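# Pipes onto the rack, blocks into the tub

## Task

Get all the pipes onto the rack and all the blocks into the tub, and remember that a pipe may have a block concealed inside it.

## Robot and tools

Robot: two arms, left_arm and right_arm. Each ends in a five-finger hand: a left hand on left_arm and a right hand on right_arm. Cameras: cam_high is fixed; cam_left_wrist and cam_right_wrist ride on the arms. All images are 896x504.

Frames. The scene frame has its origin at table-top height, halfway between the two nominal arm bases. +z is up, +x points out over the table, and left_arm sits on the +y side. Image left and right do not match these names. The calibrated bases are: left_arm at (+0.055, +0.356, -0.001) m, right_arm at (-0.049, -0.521, -0.001) m, each turned slightly about z. Each arm reports its hand pose, velocities and wrist-camera pose in its own base frame. cam_high and the table are given in the scene frame. Pose offsets you command are measured along the current Hand target's own axes.

Hand point: a spot about 0.05 m in front of the palm and 0.15 m from the wrist flange. Its +z runs along the straight fingers and its +y comes out of the palm. On the right hand +x points across the palm away from the thumb; on the left hand +x points toward the thumb. Straight fingertips reach about 0.06-0.07 m past the point. A bracket on the little-finger side can collide with things. With the fingers level, the wrist can hang below the point and may touch the table first. Reported positions can be off by a few cm.

The 28-number row is the same for execute_actions and move. Every value lies in [-1, 1], and both arms always appear even if only one moves. The order is:
1-6: left pose dx, dy, dz, rx, ry, rz.
7-14: left hand little, ring, middle, index, thumb_bend, thumb_turn, force_limit, speed.
15-20: right pose dx, dy, dz, rx, ry, rz.
21-28: right hand, in the same eight-number order.

Pose numbers are offsets, not absolute poses. They count from the arm's Hand target as it stood when the action or move began. A value of 1.0 equals 0.6 m or 180 degrees. rx, ry, rz together form one rotation vector. Sending six zeros asks the arm for nothing new. Each command's orientation is clipped to within 32 degrees of the measured orientation.

Hand numbers are absolute targets. For the fingers and thumb_bend, +1 is straight/open and -1 is curled. For thumb_turn, +1 puts the thumb beside the palm and -1 puts it opposite the fingers. force_limit goes from about 0 N at -1 to 10 N at +1; the thumb motors reach 15 N. speed rises from near zero at -1 to full at +0.48 and stays full above that. To leave a hand unchanged, resend its last commanded eight numbers, not its readings. For a gentle grip, close with speed at -0.94 or lower. A thumb-in-front grasp fits objects about 0.035-0.065 m thick, or handles down to about 0.025 m.

Tools.
execute_actions(actions, cameras): actions is a list of actions. Each action is a table of up to 15 rows, one row per 1/30 s step; a short table repeats its last row. Every row in one action is offset from that action's start pose. cameras is a list of names, ["all"], or []. Images come back only if asked for or if actions is empty.
move(target, speed, blend, stop_force, zero, blocking, cameras): target is one row, or a list of up to 15 rows, all offset from the same starting Hand targets. Each hand point travels in a straight line. speed is in m/s, 0.002-3.6, default 0.25; turning is limited to twice that value in rad/s. blend is a corner radius in m. stop_force (3-120 N, shared by both arms) ends an arm's path once its wrist sensor feels that much push; every row then needs the same hand numbers. zero (default true) re-zeroes the sensor first. blocking=false returns early and cannot be combined with stop_force. The whole move is capped at 10 s and does not avoid obstacles.
wait(seconds 0-3600), stop(), zoom_image(camera, region [x0,y0,x1,y1], at most 504 px per side), show_instructions(), zero_wrist_force(arm), finished_scene(scene=1).

Results. For each arm you get Hand target (the base for your next offsets), end_effector_position in m and end_effector_quat_wxyz, velocities, joint positions and torques, Wrist force/torque in the flange axes, and motor temperatures. Each hand also reports six-value lists in motor order: hand_measured, hand_stopped_by (moving, target, force, stalled, fault) and hand_load_n, where a positive load means the finger is being pushed open. If hand_load_n falls to about 0, the grip is lost. A move also adds a "move:" line such as done, off_target, moving, held or fault, plus any limits such as paced or held. An arm often stops short of its Hand target; the next execute_actions call re-requests that target, or you can send the remaining distance.

Things to avoid. Anything that leaves the table, or is set down off it, fails the task. The arms are stiff, so aiming even slightly past a firm contact can fault. About 150 N of outside force, or contact torque at a joint's limit (wrist joints 24.3 N m), halts the arm for 10 s. Any contact between the two arms, or closing one hand on the other, is dangerous. Do not move a wrist near its own base axis. Holding loads or reaching far heats the motors, and at 85 °C the arm brakes. Approach slowly with stop_force. Objects may occasionally be nudged by outside pushes.

Each tool is called as name(argument=value, ...), one argument or row to a line, values as JSON.

Reference images:

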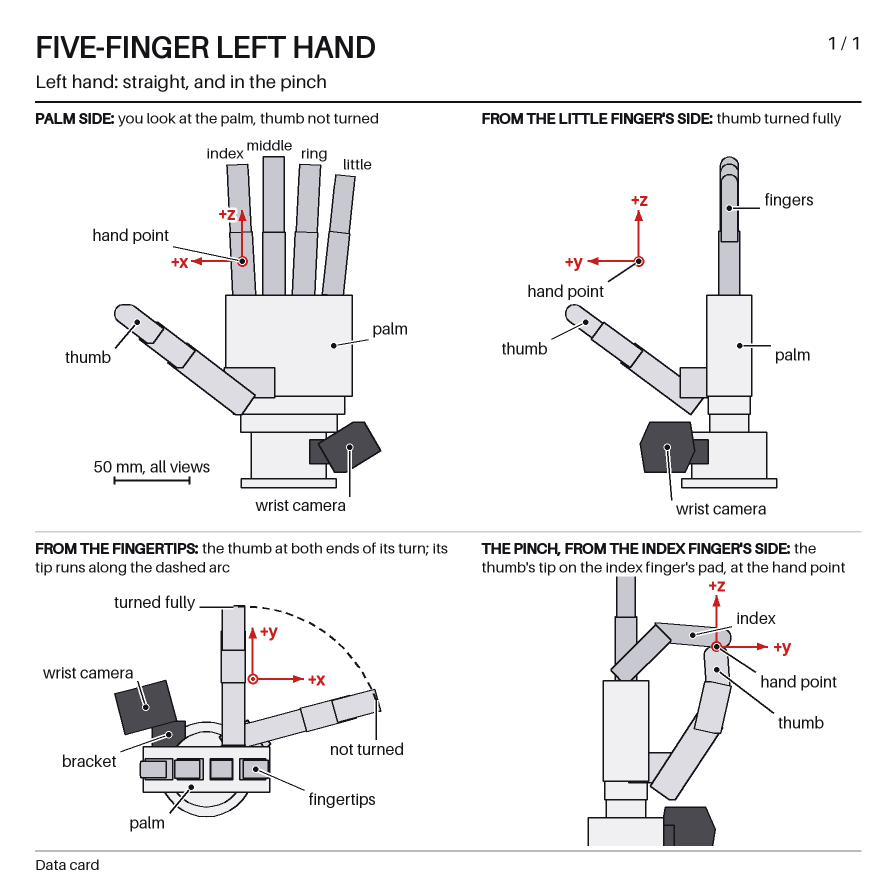

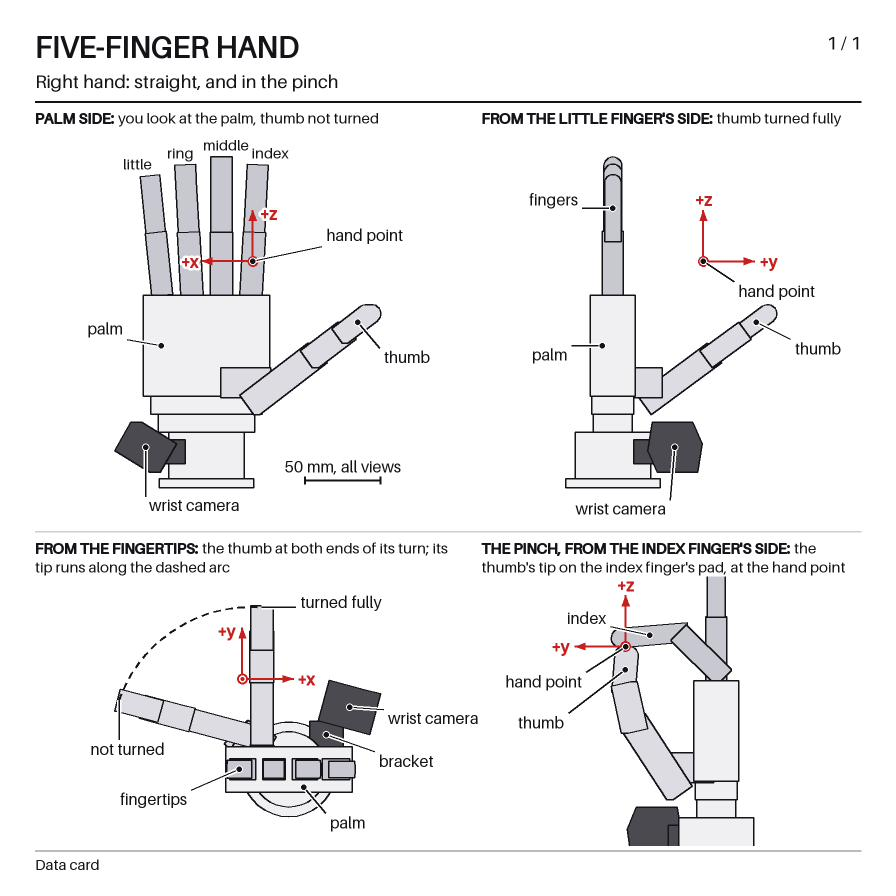

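## Session

execute_actions(
  actions=[],
)

Scene clock: 0.00 s.
left_arm: end_effector_position=(-0.0896, -0.4728, +0.2138) hand_measured=(+1.000, +1.000, +1.000, +1.000, +1.000, +1.000) hand_load_n=(+0.0, +0.5, +0.0, +0.0, +0.0, +0.0) hand_stopped_by=(target, target, target, target, target, target) hand_force_limit=0.00 hand_speed=-0.80 end_effector_quat_wxyz=(+0.280, +0.929, -0.239, +0.034) | right_arm: end_effector_position=(+0.2627, +0.1549, +0.1556) hand_measured=(+1.000, +1.000, +1.000, +1.000, +1.000, +1.000) hand_load_n=(+0.0, +0.0, +0.0, +0.0, +0.0, +0.0) hand_stopped_by=(target, target, target, target, target, target) hand_force_limit=0.00 hand_speed=-0.80 end_effector_quat_wxyz=(-0.006, -0.098, +0.916, -0.389)
Joint positions: left_arm=[1.8 -1.524 -2.004 2.499 -1.379 0.678] | right_arm=[0.53 -1.289 1.931 1.339 2.278 -1.102]
Joint velocities: within noise
Joint torques (N m): no reading
Motor temperatures (°C): left_arm=[35 31 37 42 39 38] | right_arm=[35 40 35 42 37 40]
Wrist force (N): no reading
Wrist torque (N m): no reading
Wrist force, peak (N): no reading
Hand target: left_arm -0.0896, -0.4728, +0.2138; +0.280, +0.929, -0.239, +0.034 | right_arm +0.2627, +0.1549, +0.1556; -0.006, -0.098, +0.916, -0.389

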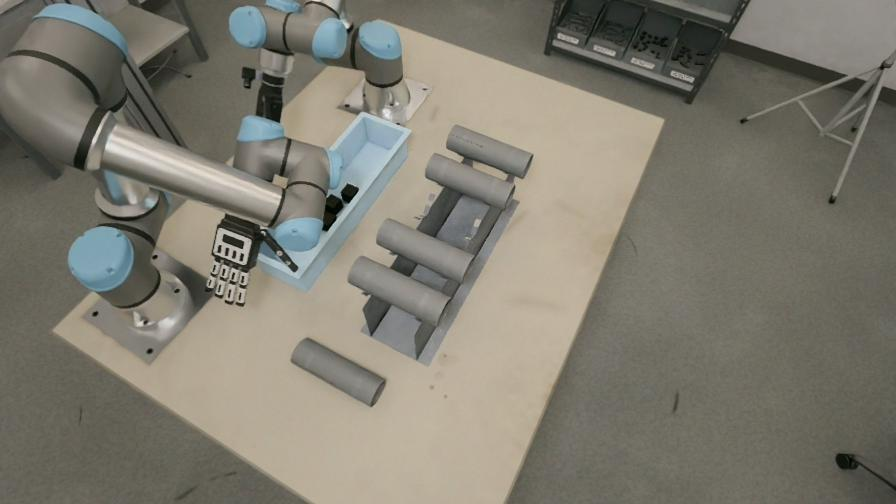

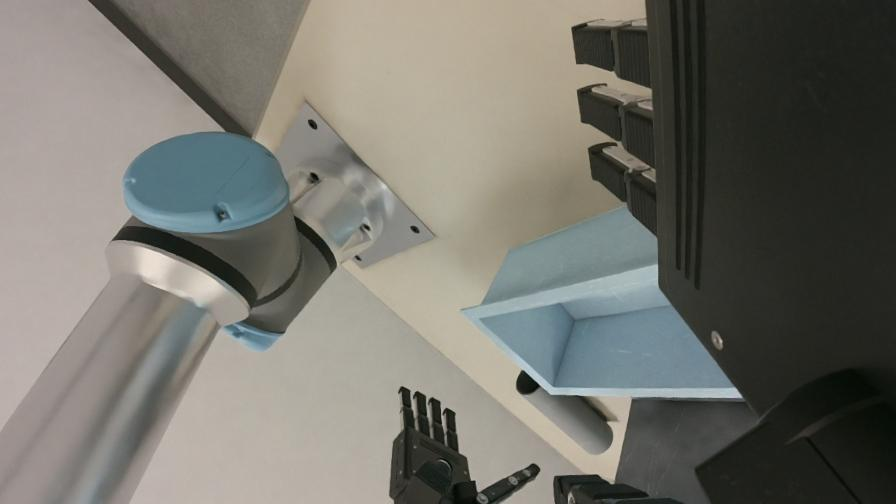

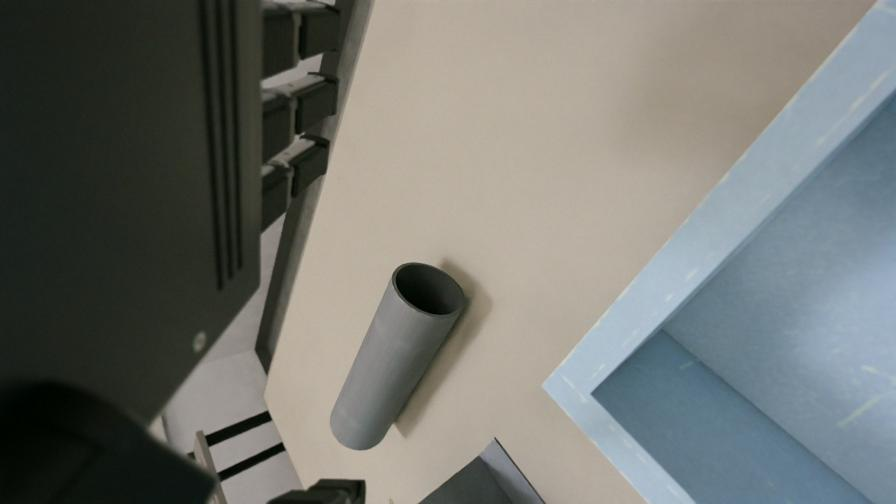

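zoom_image(
  camera="cam_high",
  region=[200, 100, 560, 420],
)

zoom_image(
  camera="cam_high",
  region=[330, 120, 550, 370],
)

zoom_image(
  camera="cam_high",
  region=[220, 100, 420, 300],
)

zoom_image(
  camera="cam_right_wrist",
  region=[260, 180, 660, 504],
)

zoom_image(
  camera="cam_left_wrist",
  region=[400, 200, 800, 504],
)

Scaled by 1.400.

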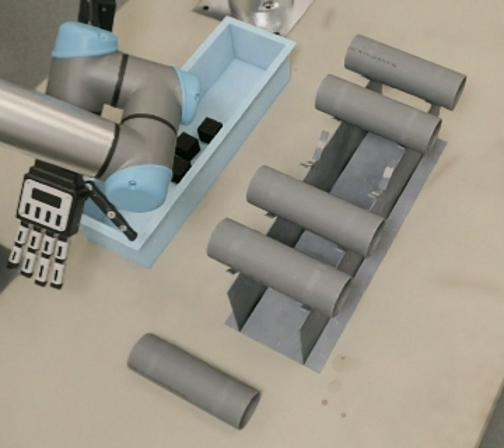

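Scaled by 2.016.

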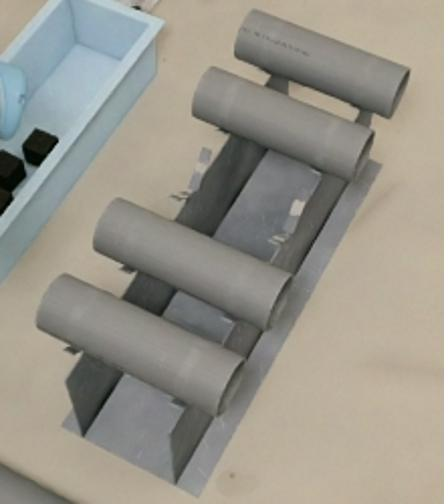

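Scaled by 2.520.

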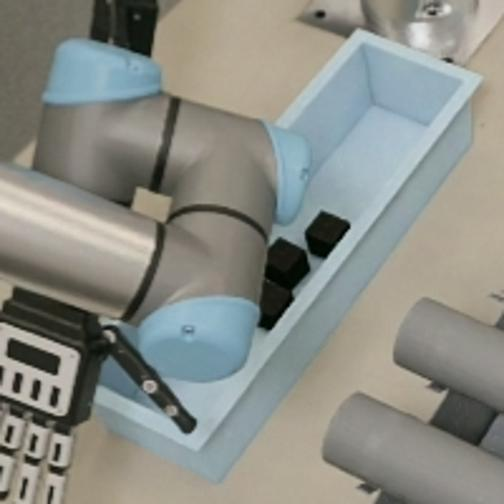

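Scaled by 1.260.

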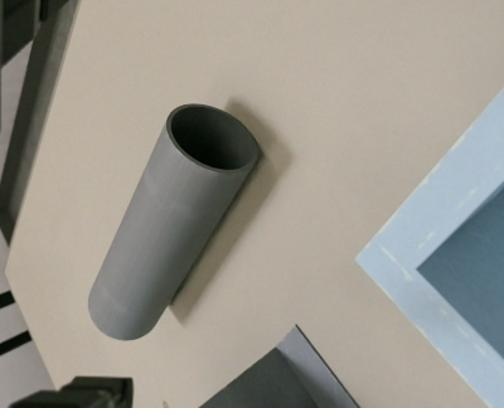

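Scaled by 1.260.

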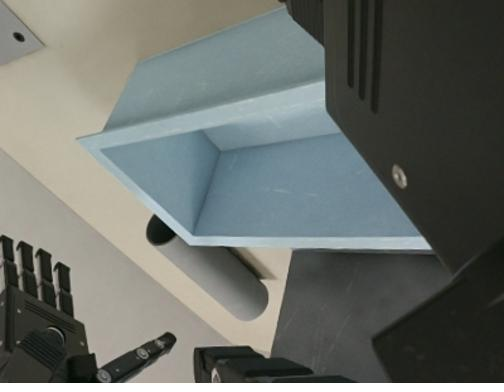

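zoom_image(
  camera="cam_high",
  region=[400, 230, 490, 340],
)

zoom_image(
  camera="cam_high",
  region=[440, 120, 550, 220],
)

zoom_image(
  camera="cam_high",
  region=[280, 330, 400, 420],
)

Scaled by 4.582.

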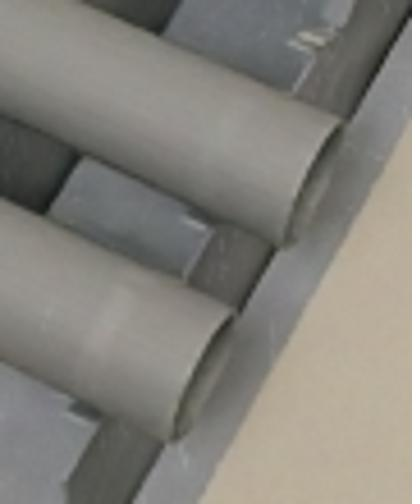

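Scaled by 4.582.

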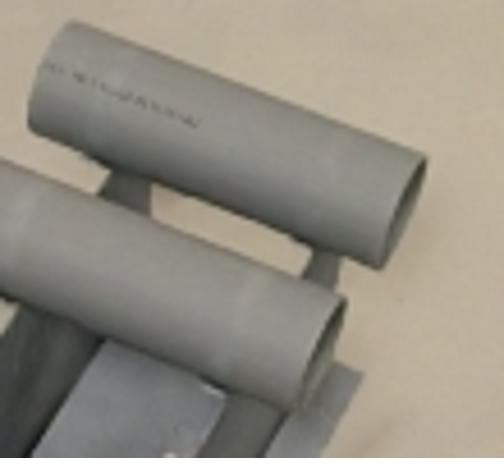

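Scaled by 4.200.

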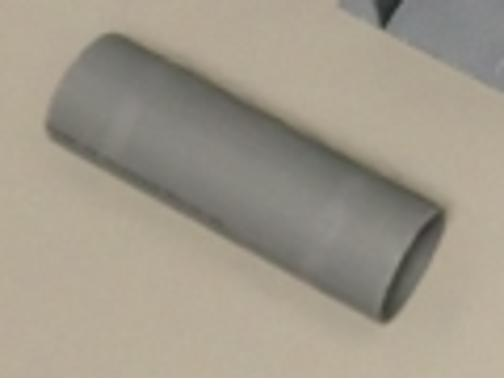

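move(
  target=[
    [-0.038,-0.0373,-0.2293,0,0,0,1,1,1,1,1,1,0,-0.8, 0.0145,-0.1185,-0.1162,0,0,0,1,1,1,1,1,1,0,-0.8],
  ],
  cameras=["all"],
)

Scene clock: 5.77 s.
left_arm: end_effector_position=(-0.0896, -0.3731, +0.3137) hand_measured=(+1.000, +1.000, +1.000, +1.000, +1.000, +1.000) hand_load_n=(+0.5, +0.0, +0.0, +0.0, +0.0, +0.0) hand_stopped_by=(target, target, target, target, target, target) hand_force_limit=0.00 hand_speed=-0.80 end_effector_quat_wxyz=(+0.280, +0.929, -0.239, +0.034) | right_arm: end_effector_position=(+0.2627, +0.1549, +0.2555) hand_measured=(+1.000, +1.000, +1.000, +1.000, +1.000, +1.000) hand_load_n=(+0.0, +0.0, +0.0, +0.0, +0.0, +0.0) hand_stopped_by=(target, target, target, target, target, target) hand_force_limit=0.00 hand_speed=-0.80 end_effector_quat_wxyz=(-0.006, -0.098, +0.916, -0.389)
Joint positions: left_arm=[1.949 -1.179 -2.01 2.131 -1.303 0.811] | right_arm=[0.53 -1.409 1.791 1.599 2.278 -1.102]
Joint torques (N m): left_arm=[-5.93 11.95 15.43 -2.9 -1.6 -1.36] | right_arm=[12.8 -10.55 -18.69 4.08 -0.89 0.23]
Wrist force (N): left_arm=[0.2 0.3 -0.5] | right_arm=[0.1 0.0 0.2]
Wrist torque (N m): left_arm=[0.06 -0.01 0.10] | right_arm=[0.00 -0.02 -0.01]
Wrist force, peak (N): left_arm=[-0.2 -0.3 -2.4] | right_arm=[-0.1 1.1 1.1]
Hand target: left_arm -0.0896, -0.3730, +0.3137; +0.280, +0.929, -0.239, +0.034 | right_arm +0.2626, +0.1549, +0.2556; -0.006, -0.098, +0.916, -0.389
Off the commanded pose: left_arm 0.000 m, 0 deg | right_arm 0.000 m, 0 deg.
move: done
cam_left_wrist: T_world_to_cam=[[0.69575, 0.55073, -0.46111, 0.41828], [0.67274, -0.27468, 0.68701, -0.25713], [0.2517, -0.78819, -0.56161, 0.01231]] pos_world=[-0.12114, -0.29129, 0.37643]
cam_right_wrist: T_world_to_cam=[[-0.42054, 0.57473, -0.70201, 0.20358], [0.73813, 0.66665, 0.10361, -0.32241], [0.52755, -0.47461, -0.70459, 0.22759]] pos_world=[0.20353, 0.20594, 0.33668]

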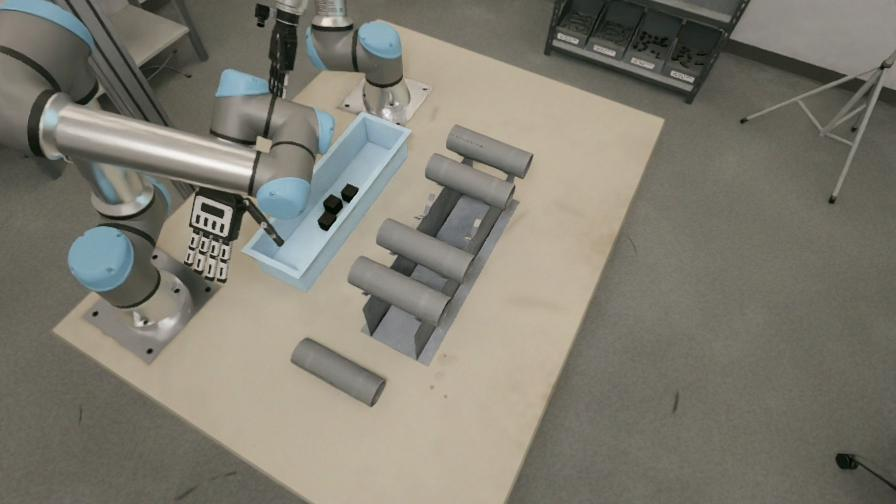

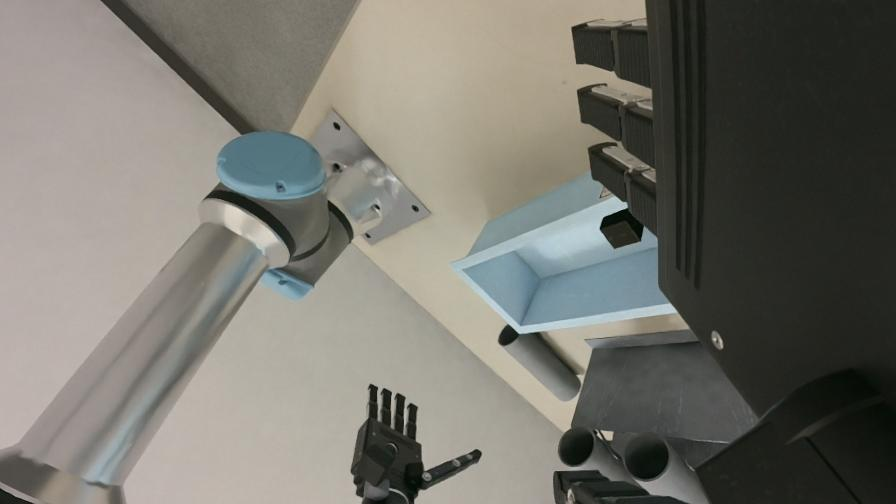

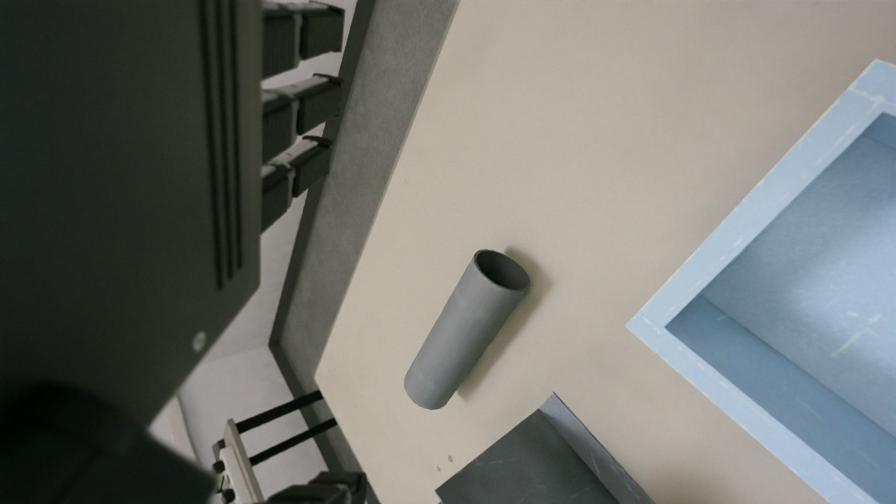

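zoom_image(
  camera="cam_left_wrist",
  region=[450, 310, 750, 504],
)

zoom_image(
  camera="cam_high",
  region=[230, 100, 430, 300],
)

Scaled by 1.680.

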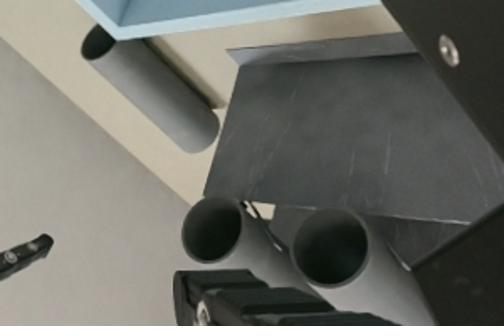

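Scaled by 2.520.

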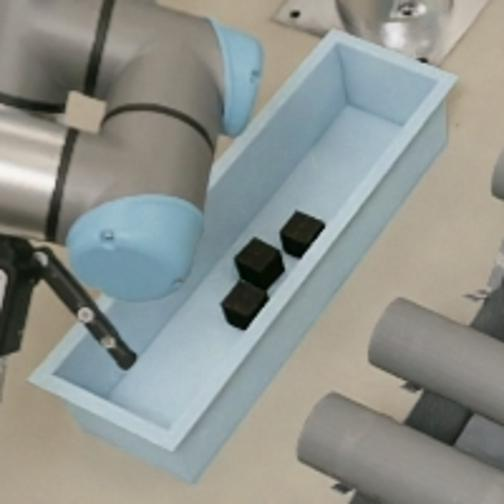

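move(
  target=[
    [0,0,0,0,0,0,1,1,1,1,1,1,0,-0.8, -0.1192,0.1272,-0.1303,-0.197,-0.3175,0.1915,1,1,1,1,1,1,0,-0.8],
  ],
  cameras=["all"],
)

Scene clock: 9.33 s.
left_arm: end_effector_position=(-0.0896, -0.3730, +0.3137) hand_measured=(+1.000, +1.000, +1.000, +1.000, +1.000, +1.000) hand_load_n=(+0.0, +0.0, +0.0, -0.5, +0.0, +0.5) hand_stopped_by=(target, target, target, target, target, target) hand_force_limit=0.00 hand_speed=-0.80 end_effector_quat_wxyz=(+0.280, +0.929, -0.239, +0.034) | right_arm: end_effector_position=(+0.3134, +0.2751, +0.2496) hand_measured=(+1.000, +1.000, +1.000, +1.000, +1.000, +1.000) hand_load_n=(+0.0, +0.0, +0.0, +0.0, +0.0, -0.5) hand_stopped_by=(target, target, target, target, target, target) hand_force_limit=0.00 hand_speed=-0.80 end_effector_quat_wxyz=(+0.500, -0.001, +0.866, +0.000)
Joint positions: left_arm=[1.949 -1.179 -2.01 2.131 -1.303 0.811] | right_arm=[0.59 -1.864 2.228 0.242 2.073 -1.25]
Joint torques (N m): left_arm=[-9.54 11.91 21.08 -3.03 -0.85 1.54] | right_arm=[-13.2 7.33 -19.51 -1.61 2.4 0.96]
Wrist force (N): left_arm=[0.2 0.2 -0.2] | right_arm=[-0.4 -1.5 -0.4]
Wrist torque (N m): left_arm=[0.03 0.00 0.11] | right_arm=[-0.10 0.28 -0.16]
Wrist force, peak (N): left_arm=[0.1 0.3 -0.6] | right_arm=[-0.4 -1.5 -0.4]
Hand target: left_arm -0.0896, -0.3730, +0.3137; +0.280, +0.929, -0.239, +0.034 | right_arm +0.3135, +0.2751, +0.2495; +0.500, -0.001, +0.866, +0.000
Off the commanded pose: left_arm 0.000 m, 0 deg | right_arm 0.000 m, 0 deg.
move: done
cam_left_wrist: T_world_to_cam=[[0.69581, 0.55066, -0.46111, 0.41826], [0.67271, -0.27476, 0.68699, -0.25719], [0.25161, -0.78821, -0.56162, 0.01243]] pos_world=[-0.12114, -0.29119, 0.37653]
cam_right_wrist: T_world_to_cam=[[-0.08152, 0.9665, -0.24336, -0.1768], [-0.01714, 0.24278, 0.96993, -0.30227], [0.99652, 0.08324, -0.00323, -0.22192]] pos_world=[0.20156, 0.26273, 0.24944]

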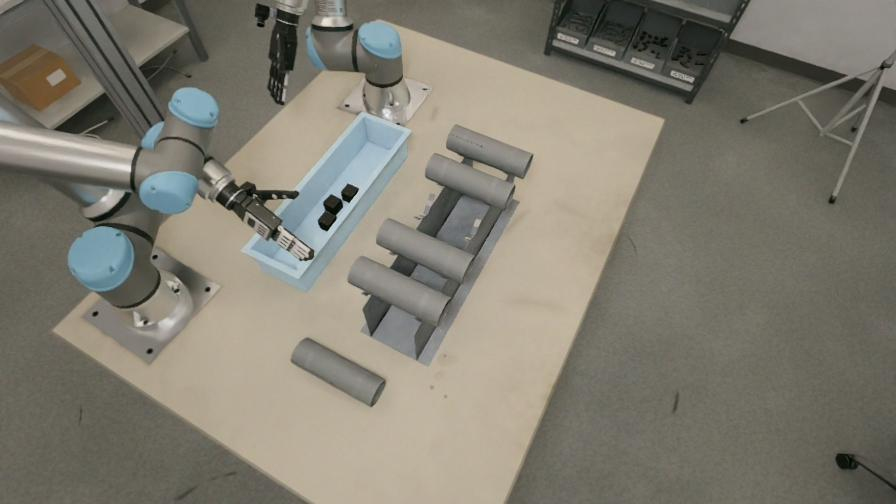

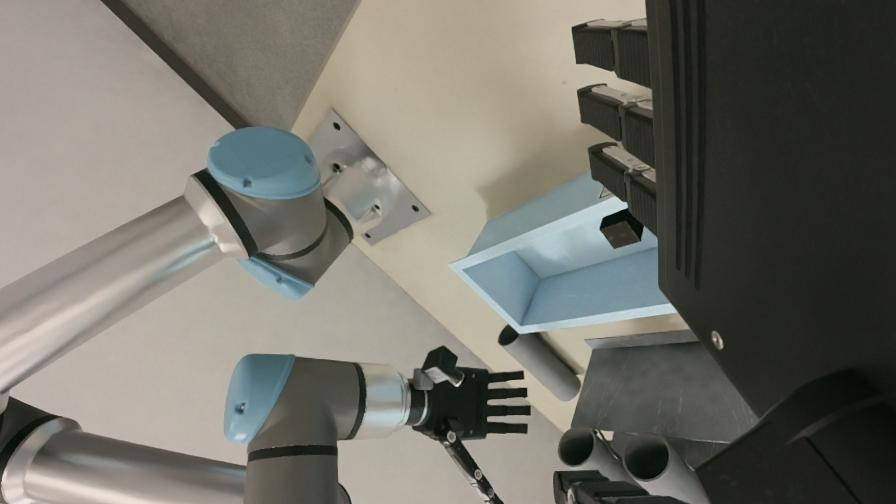

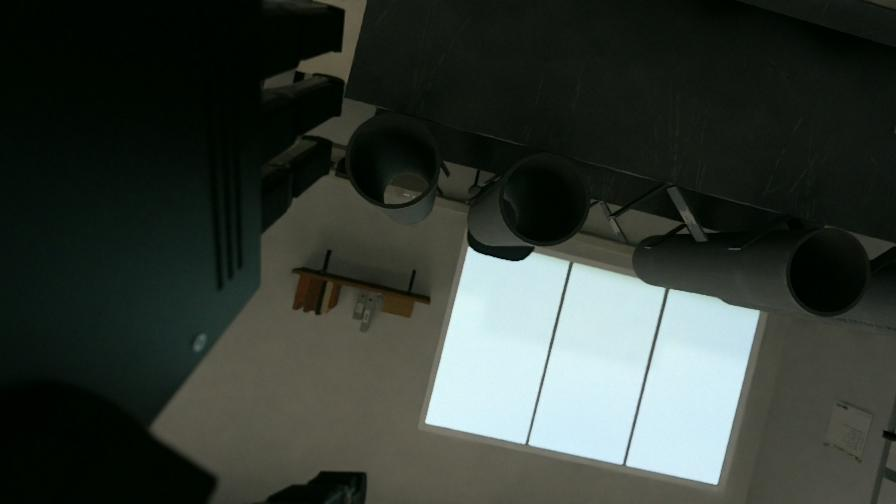

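zoom_image(
  camera="cam_right_wrist",
  region=[320, 80, 620, 280],
)

zoom_image(
  camera="cam_right_wrist",
  region=[596, 160, 896, 360],
)

Scaled by 1.680.

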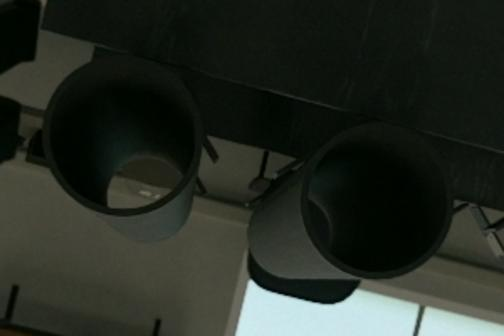

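Scaled by 1.680.

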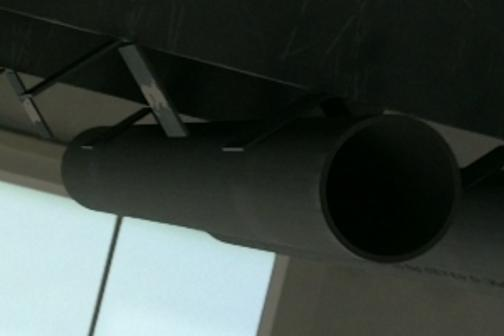

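move(
  target=[
    [0,0,0,0,0,0,1,1,1,1,1,1,0,-0.8, 0.0722,-0.045,0.0417,0,0,0,1,1,1,1,1,1,0,-0.8],
  ],
  cameras=["cam_right_wrist","cam_high"],
)

zoom_image(
  camera="cam_right_wrist",
  region=[320, 100, 720, 380],
)

Scene clock: 11.50 s.
left_arm: end_effector_position=(-0.0896, -0.3730, +0.3137) hand_measured=(+1.000, +1.000, +1.000, +1.000, +1.000, +1.000) hand_load_n=(+0.0, +0.0, +0.0, +0.0, +0.0, +0.0) hand_stopped_by=(target, target, target, target, target, target) hand_force_limit=0.00 hand_speed=-0.80 end_effector_quat_wxyz=(+0.280, +0.929, -0.239, +0.034) | right_arm: end_effector_position=(+0.3135, +0.2480, +0.1996) hand_measured=(+1.000, +1.000, +1.000, +1.000, +1.000, +1.000) hand_load_n=(+0.0, +0.0, +0.0, +0.0, +0.0, +0.0) hand_stopped_by=(target, target, target, target, target, target) hand_force_limit=0.00 hand_speed=-0.80 end_effector_quat_wxyz=(+0.500, +0.000, +0.866, +0.000)
Joint positions: left_arm=[1.949 -1.179 -2.01 2.131 -1.303 0.811] | right_arm=[0.452 -1.902 2.386 0.085 1.959 -1.334]
Joint torques (N m): left_arm=[-9.86 11.9 20.51 -2.98 -0.93 1.63] | right_arm=[2.5 8.47 -11.63 -2.02 0.87 0.02]
Wrist force (N): left_arm=[0.0 0.2 -0.4] | right_arm=[-0.3 -1.2 -0.6]
Wrist torque (N m): left_arm=[0.04 0.02 0.10] | right_arm=[-0.04 0.29 -0.24]
Wrist force, peak (N): left_arm=[0.4 0.4 -0.3] | right_arm=[1.3 -2.2 0.2]
Hand target: left_arm -0.0896, -0.3730, +0.3137; +0.280, +0.929, -0.239, +0.034 | right_arm +0.3136, +0.2480, +0.1995; +0.500, -0.001, +0.866, +0.000
Off the commanded pose: left_arm 0.000 m, 0 deg | right_arm 0.000 m, 0 deg.
move: done
cam_right_wrist: T_world_to_cam=[[-0.08119, 0.96659, -0.24315, -0.16299], [-0.01724, 0.24255, 0.96998, -0.24716], [0.99655, 0.08294, -0.00303, -0.21991]] pos_world=[0.20166, 0.23573, 0.19944]
Images, in order (width x height): cam_high 896x504, cam_right_wrist 896x504.

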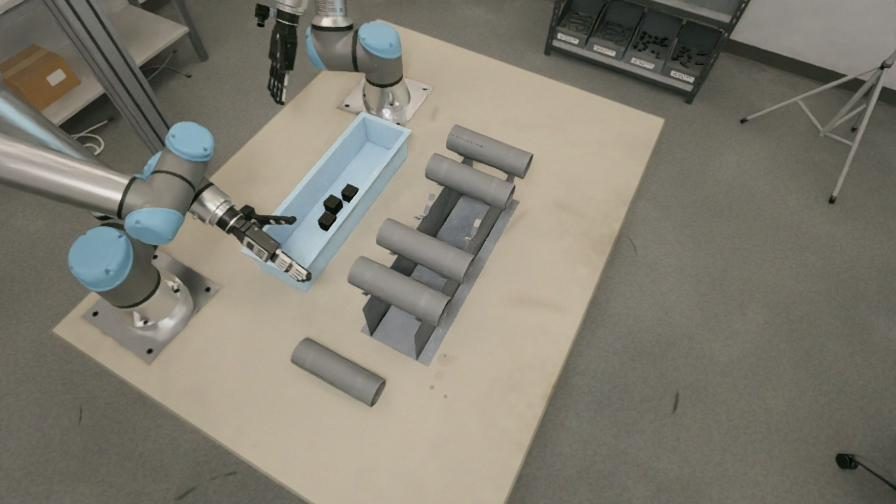

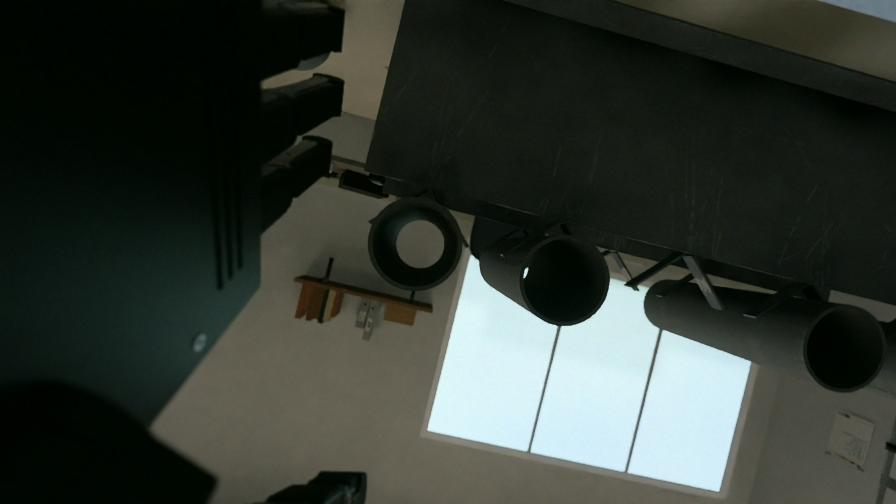

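Scaled by 1.260.

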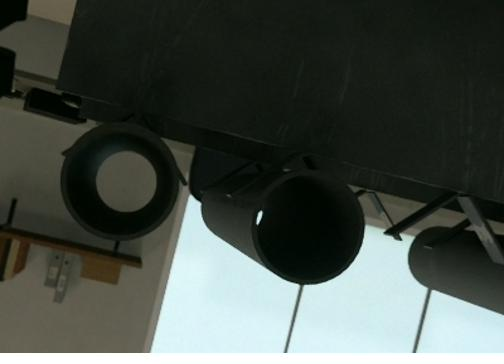

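move(
  target=[
    [0,0,0,0,0,0,1,1,1,1,1,1,0,-0.8, 0,0.178,0,0,0,0,1,1,1,1,1,1,0,-0.8],
  ],
  cameras=["cam_right_wrist"],
)

zoom_image(
  camera="cam_right_wrist",
  region=[300, 100, 700, 380],
)

move(
  target=[
    [0,0,0,0,0,0,1,1,1,1,1,1,0,-0.8, 0,0.32,0,0,0,0,1,1,1,1,1,1,0,-0.8],
  ],
  cameras=["cam_right_wrist"],
)

zoom_image(
  camera="cam_right_wrist",
  region=[300, 100, 700, 380],
)

Scene clock: 12.73 s.
left_arm: end_effector_position=(-0.0896, -0.3730, +0.3137) hand_measured=(+1.000, +1.000, +1.000, +1.000, +1.000, +1.000) hand_load_n=(+0.0, +0.0, +0.0, +0.0, +0.0, +0.0) hand_stopped_by=(target, target, target, target, target, target) hand_force_limit=0.00 hand_speed=-0.80 end_effector_quat_wxyz=(+0.280, +0.929, -0.239, +0.034) | right_arm: end_effector_position=(+0.3135, +0.3547, +0.1994) hand_measured=(+1.000, +1.000, +1.000, +1.000, +1.000, +1.000) hand_load_n=(+0.0, +0.0, +0.0, +0.0, +0.0, +0.0) hand_stopped_by=(target, target, target, target, target, target) hand_force_limit=0.00 hand_speed=-0.80 end_effector_quat_wxyz=(+0.500, -0.001, +0.866, +0.000)
Joint positions: left_arm=[1.949 -1.179 -2.01 2.131 -1.303 0.811] | right_arm=[0.85 -1.542 2.121 0.139 2.279 -1.055]
Joint torques (N m): left_arm=[-9.06 12.09 20.88 -2.95 -0.65 1.52] | right_arm=[7.75 -6.24 -24.22 -1.09 1.07 0.96]
Wrist force (N): left_arm=[0.3 0.1 -0.1] | right_arm=[-0.3 -1.3 -0.3]
Wrist torque (N m): left_arm=[0.01 -0.02 0.11] | right_arm=[-0.04 0.28 -0.14]
Wrist force, peak (N): left_arm=[0.2 0.2 -0.6] | right_arm=[-0.6 -3.4 -0.5]
Hand target: left_arm -0.0896, -0.3730, +0.3137; +0.280, +0.929, -0.239, +0.034 | right_arm +0.3135, +0.3548, +0.1994; +0.500, -0.001, +0.866, +0.000
Off the commanded pose: left_arm 0.000 m, 0 deg | right_arm 0.000 m, 0 deg.
move: done
cam_right_wrist: T_world_to_cam=[[-0.0814, 0.96654, -0.24327, -0.2661], [-0.0172, 0.24268, 0.96996, -0.27289], [0.99653, 0.08314, -0.00313, -0.2287]] pos_world=[0.20156, 0.34243, 0.19924]

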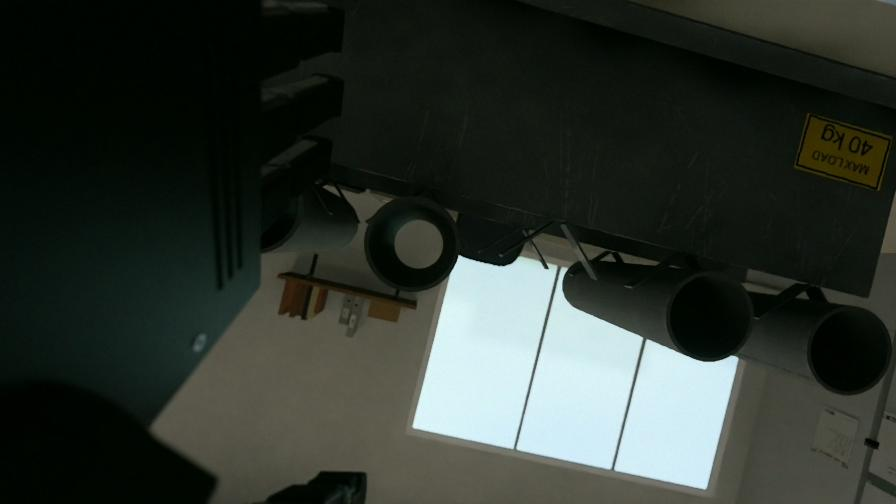

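Scaled by 1.260.

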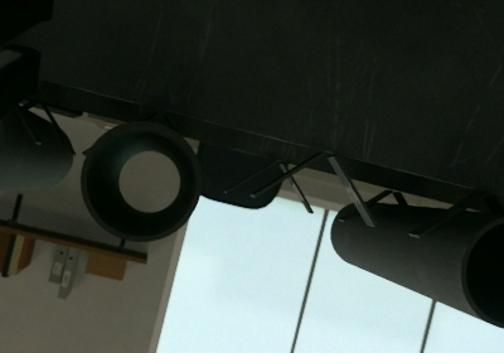

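Scene clock: 13.60 s.
left_arm: end_effector_position=(-0.0896, -0.3730, +0.3137) hand_measured=(+1.000, +1.000, +1.000, +1.000, +1.000, +1.000) hand_load_n=(+0.0, +0.0, +0.0, +0.0, +0.0, +0.0) hand_stopped_by=(target, target, target, target, target, target) hand_force_limit=0.00 hand_speed=-0.80 end_effector_quat_wxyz=(+0.280, +0.929, -0.239, +0.034) | right_arm: end_effector_position=(+0.3125, +0.4417, +0.1992) hand_measured=(+1.000, +1.000, +1.000, +1.000, +1.000, +1.000) hand_load_n=(+0.0, +0.0, +0.0, +0.0, +0.0, +0.0) hand_stopped_by=(target, target, target, target, target, target) hand_force_limit=0.00 hand_speed=-0.80 end_effector_quat_wxyz=(+0.501, -0.002, +0.865, +0.002)
Joint positions: left_arm=[1.949 -1.179 -2.01 2.131 -1.303 0.811] | right_arm=[1.013 -1.318 1.88 0.258 2.394 -0.903]
Joint torques (N m): left_arm=[-10.34 11.36 20.98 -3.01 -0.55 1.53] | right_arm=[10.88 -15.11 -22.48 3.57 3.05 1.27]
Wrist force (N): left_arm=[0.2 0.2 -0.3] | right_arm=[-0.3 -1.1 -0.7]
Wrist torque (N m): left_arm=[0.03 -0.01 0.11] | right_arm=[-0.03 0.31 -0.16]
Wrist force, peak (N): left_arm=[0.3 0.4 -0.5] | right_arm=[0.1 4.1 -0.5]
Hand target: left_arm -0.0896, -0.3730, +0.3137; +0.280, +0.929, -0.239, +0.034 | right_arm +0.3124, +0.4417, +0.1991; +0.501, -0.002, +0.865, +0.001 (not the last commanded pose)
Off the commanded pose: left_arm 0.000 m, 0 deg | right_arm 0.105 m, 0 deg.
move: held (right_arm; a check stopped the path); limits=held
pose unreachable (right arm): on one or more control steps of this call, first in action 0 (counted from 0), this arm could not follow its commanded pose, so it was not sent that pose on those steps. It may still have moved: this result reports where it is.
cause: moving toward the commanded pose would bring a part of the arm too close to another arm (a part of this arm just beyond joint 4 (wrist 1) and a part of the left arm just beyond its joint 6 (wrist 3), 19 mm apart when this arm was first held).
cam_right_wrist: T_world_to_cam=[[-0.08487, 0.96656, -0.24198, -0.34947], [-0.02029, 0.24113, 0.97028, -0.2922], [0.99619, 0.08725, -0.00085, -0.23715]] pos_world=[0.20066, 0.42893, 0.19875]

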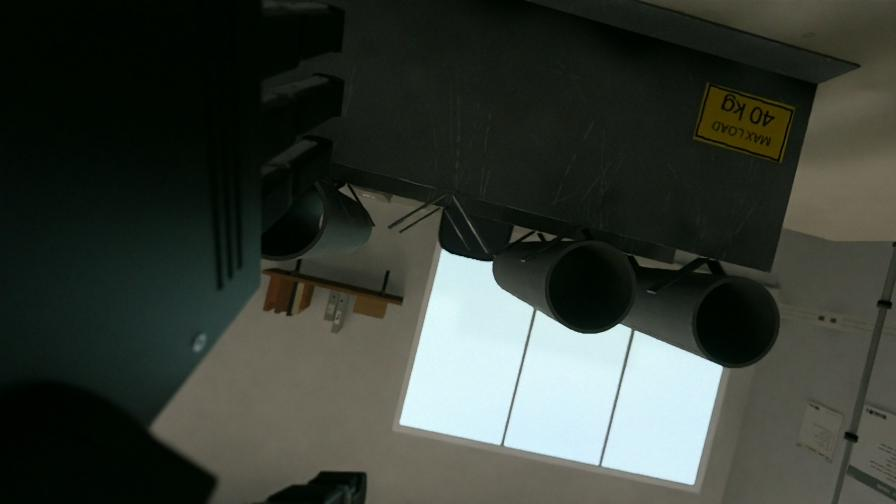

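Scaled by 1.260.

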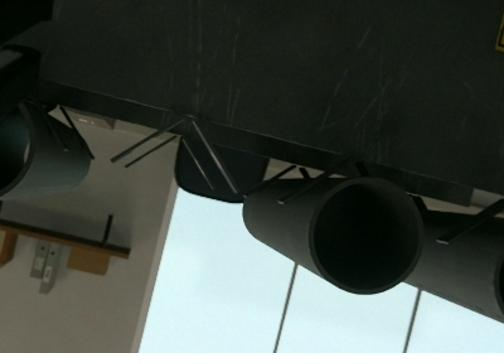

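move(
  target=[
    [-0.387,0.066,-0.32,0,0,0,1,1,1,1,1,1,0,-0.8, 0,0,0,0,0,0,1,1,1,1,1,1,0,-0.8],
    [-0.387,0.066,-0.32,0,0,0,1,1,1,1,1,1,0,-0.8, 0,0.219,0,0,0,0,1,1,1,1,1,1,0,-0.8],
  ],
  cameras=["all"],
)

zoom_image(
  camera="cam_right_wrist",
  region=[300, 100, 700, 380],
)

Scene clock: 21.77 s.
left_arm: end_effector_position=(-0.2995, -0.2002, +0.4495) hand_measured=(+1.000, +1.000, +1.000, +1.000, +1.000, +1.000) hand_load_n=(+0.0, +0.0, +0.0, +0.0, +0.0, +0.0) hand_stopped_by=(target, target, target, target, target, target) hand_force_limit=0.00 hand_speed=-0.80 end_effector_quat_wxyz=(+0.280, +0.929, -0.239, +0.034) | right_arm: end_effector_position=(+0.3117, +0.5731, +0.1992) hand_measured=(+1.000, +1.000, +1.000, +1.000, +1.000, +1.000) hand_load_n=(+0.0, +0.0, +0.0, -0.5, -0.5, +0.0) hand_stopped_by=(target, target, target, target, target, target) hand_force_limit=0.00 hand_speed=-0.80 end_effector_quat_wxyz=(+0.501, -0.002, +0.865, +0.001)
Joint positions: left_arm=[0.526 -1.466 -1.484 1.754 -2.014 -0.457] | right_arm=[1.156 -1.008 1.448 0.512 2.485 -0.731]
Joint torques (N m): left_arm=[-10.27 4.81 24.24 -3.55 -2.58 -1.79] | right_arm=[-12.92 -37.68 -21.82 0.45 -0.97 -0.79]
Wrist force (N): left_arm=[-0.1 0.3 -0.2] | right_arm=[-0.5 -0.9 -0.6]
Wrist torque (N m): left_arm=[0.02 -0.01 0.04] | right_arm=[0.02 0.32 -0.16]
Wrist force, peak (N): left_arm=[-1.8 0.7 -1.5] | right_arm=[-0.3 -3.3 -0.6]
Hand target: left_arm -0.2995, -0.2002, +0.4495; +0.280, +0.929, -0.239, +0.034 | right_arm +0.3118, +0.5731, +0.1992; +0.501, -0.002, +0.865, +0.001
Off the commanded pose: left_arm 0.000 m, 0 deg | right_arm 0.000 m, 0 deg.
move: done
cam_left_wrist: T_world_to_cam=[[0.69581, 0.55066, -0.46111, 0.53177], [0.67271, -0.27476, 0.68699, -0.16181], [0.25161, -0.78821, -0.56162, 0.27771]] pos_world=[-0.33104, -0.11839, 0.51233]
cam_right_wrist: T_world_to_cam=[[-0.08497, 0.96645, -0.24238, -0.47638], [-0.02026, 0.24153, 0.97018, -0.32411], [0.99618, 0.08735, -0.00095, -0.24785]] pos_world=[0.19986, 0.56033, 0.19875]

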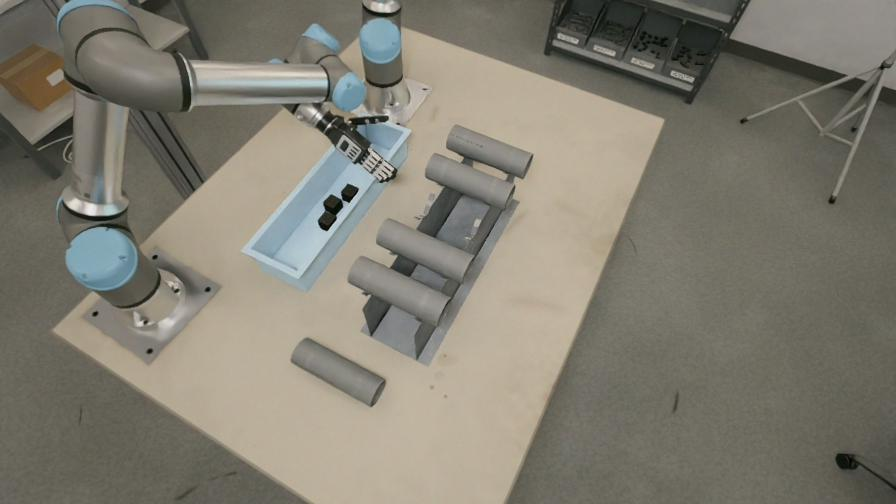

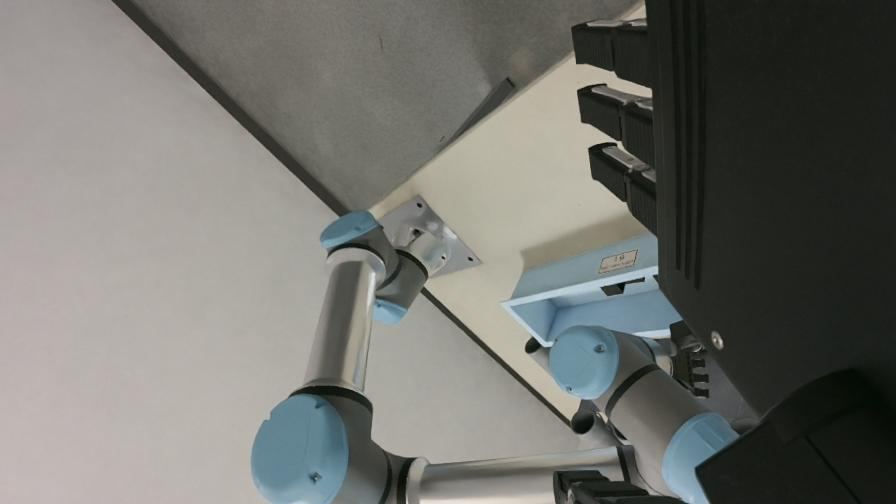

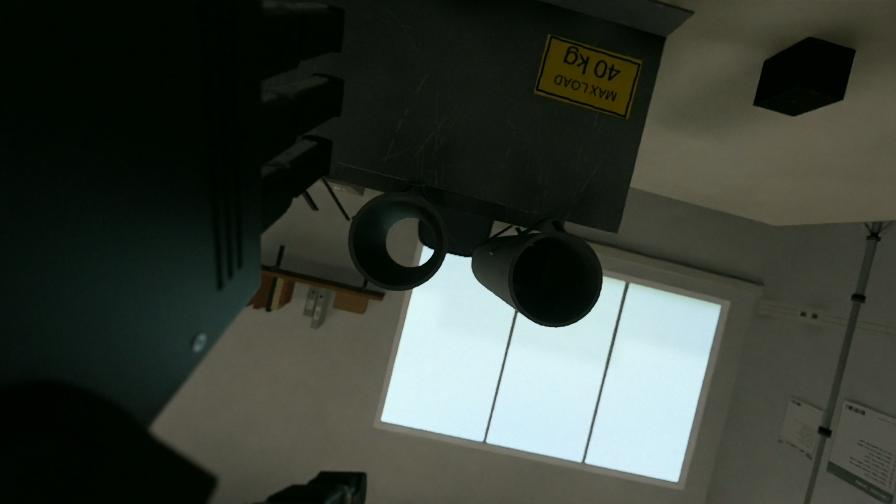

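Scaled by 1.260.

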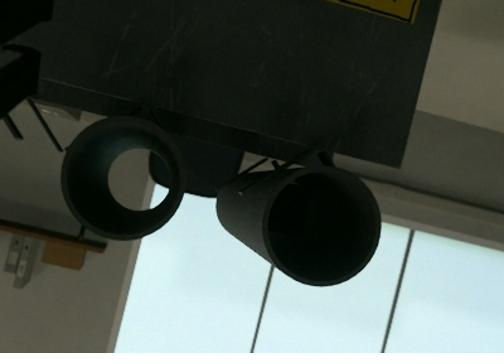

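move(
  target=[
    [0,0,0,0,0,0,1,1,1,1,1,1,0,-0.8, 0,0.178,0,0,0,0,1,1,1,1,1,1,0,-0.8],
  ],
  cameras=["cam_high","cam_right_wrist"],
)

zoom_image(
  camera="cam_right_wrist",
  region=[300, 100, 700, 380],
)

Scene clock: 23.17 s.
left_arm: end_effector_position=(-0.2995, -0.2002, +0.4495) hand_measured=(+1.000, +1.000, +1.000, +1.000, +1.000, +1.000) hand_load_n=(+0.5, +0.5, +0.0, +0.0, +0.0, +0.0) hand_stopped_by=(target, target, target, target, target, target) hand_force_limit=0.00 hand_speed=-0.80 end_effector_quat_wxyz=(+0.280, +0.929, -0.239, +0.034) | right_arm: end_effector_position=(+0.3112, +0.6799, +0.1992) hand_measured=(+1.000, +1.000, +1.000, +1.000, +1.000, +1.000) hand_load_n=(+0.5, +0.0, +0.0, +0.0, +0.0, +0.0) hand_stopped_by=(target, target, target, target, target, target) hand_force_limit=0.00 hand_speed=-0.80 end_effector_quat_wxyz=(+0.501, -0.002, +0.865, +0.001)
Joint positions: left_arm=[0.526 -1.466 -1.484 1.754 -2.014 -0.457] | right_arm=[1.228 -0.734 0.991 0.778 2.524 -0.629]
Joint torques (N m): left_arm=[-10.3 4.93 25.19 -3.46 -2.5 -1.6] | right_arm=[-13.44 -52.11 -21.78 1.09 -1.05 -0.98]
Wrist force (N): left_arm=[-0.2 0.3 -0.1] | right_arm=[-0.3 -0.8 -0.5]
Wrist torque (N m): left_arm=[0.01 0.02 0.03] | right_arm=[0.03 0.29 -0.17]
Wrist force, peak (N): left_arm=[-0.1 0.4 -0.7] | right_arm=[-0.4 -3.3 -0.4]
Hand target: left_arm -0.2995, -0.2002, +0.4495; +0.280, +0.929, -0.239, +0.034 | right_arm +0.3112, +0.6799, +0.1992; +0.501, -0.002, +0.865, +0.001
Off the commanded pose: left_arm 0.000 m, 0 deg | right_arm 0.000 m, 0 deg.
move: done
cam_right_wrist: T_world_to_cam=[[-0.08485, 0.96646, -0.24238, -0.57968], [-0.02033, 0.24152, 0.97018, -0.3499], [0.99619, 0.08725, -0.00085, -0.25654]] pos_world=[0.19925, 0.66713, 0.19875]

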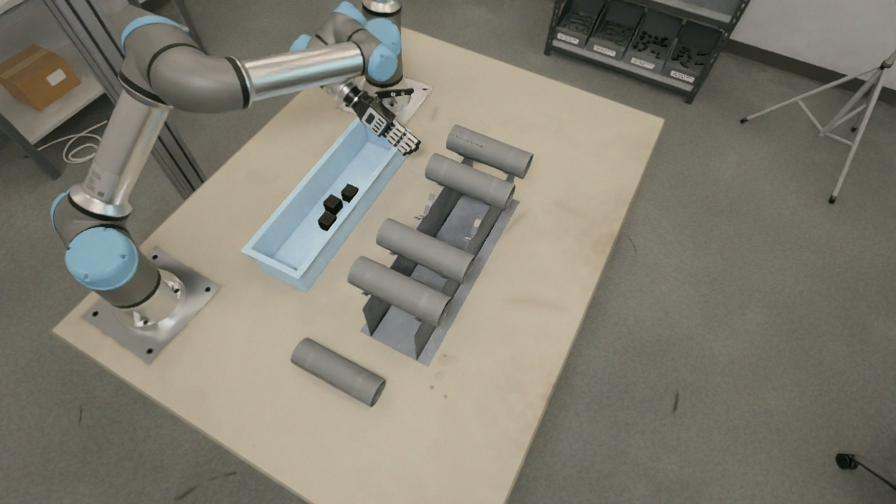

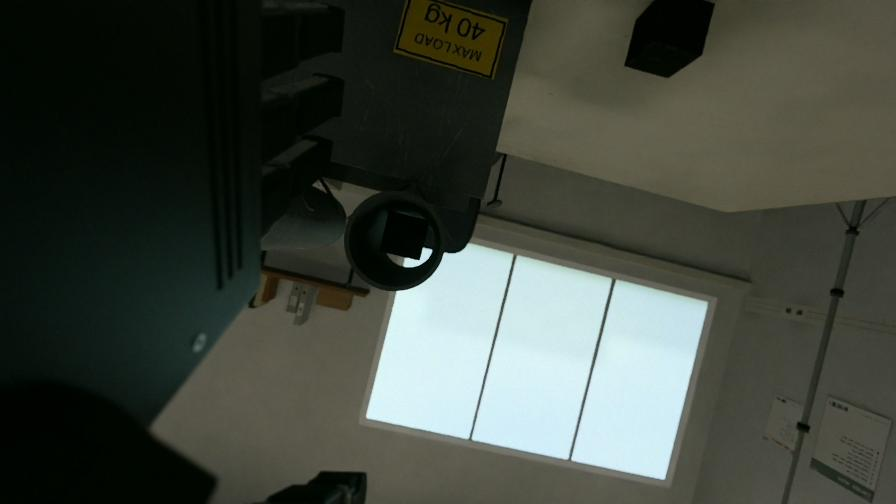

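Scaled by 1.260.

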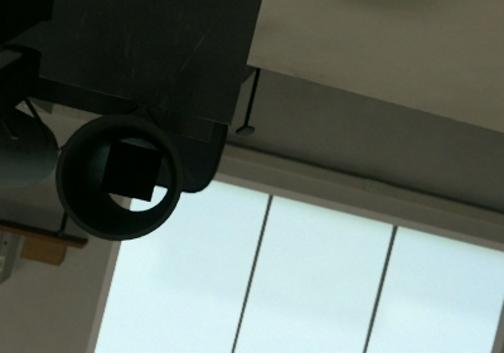

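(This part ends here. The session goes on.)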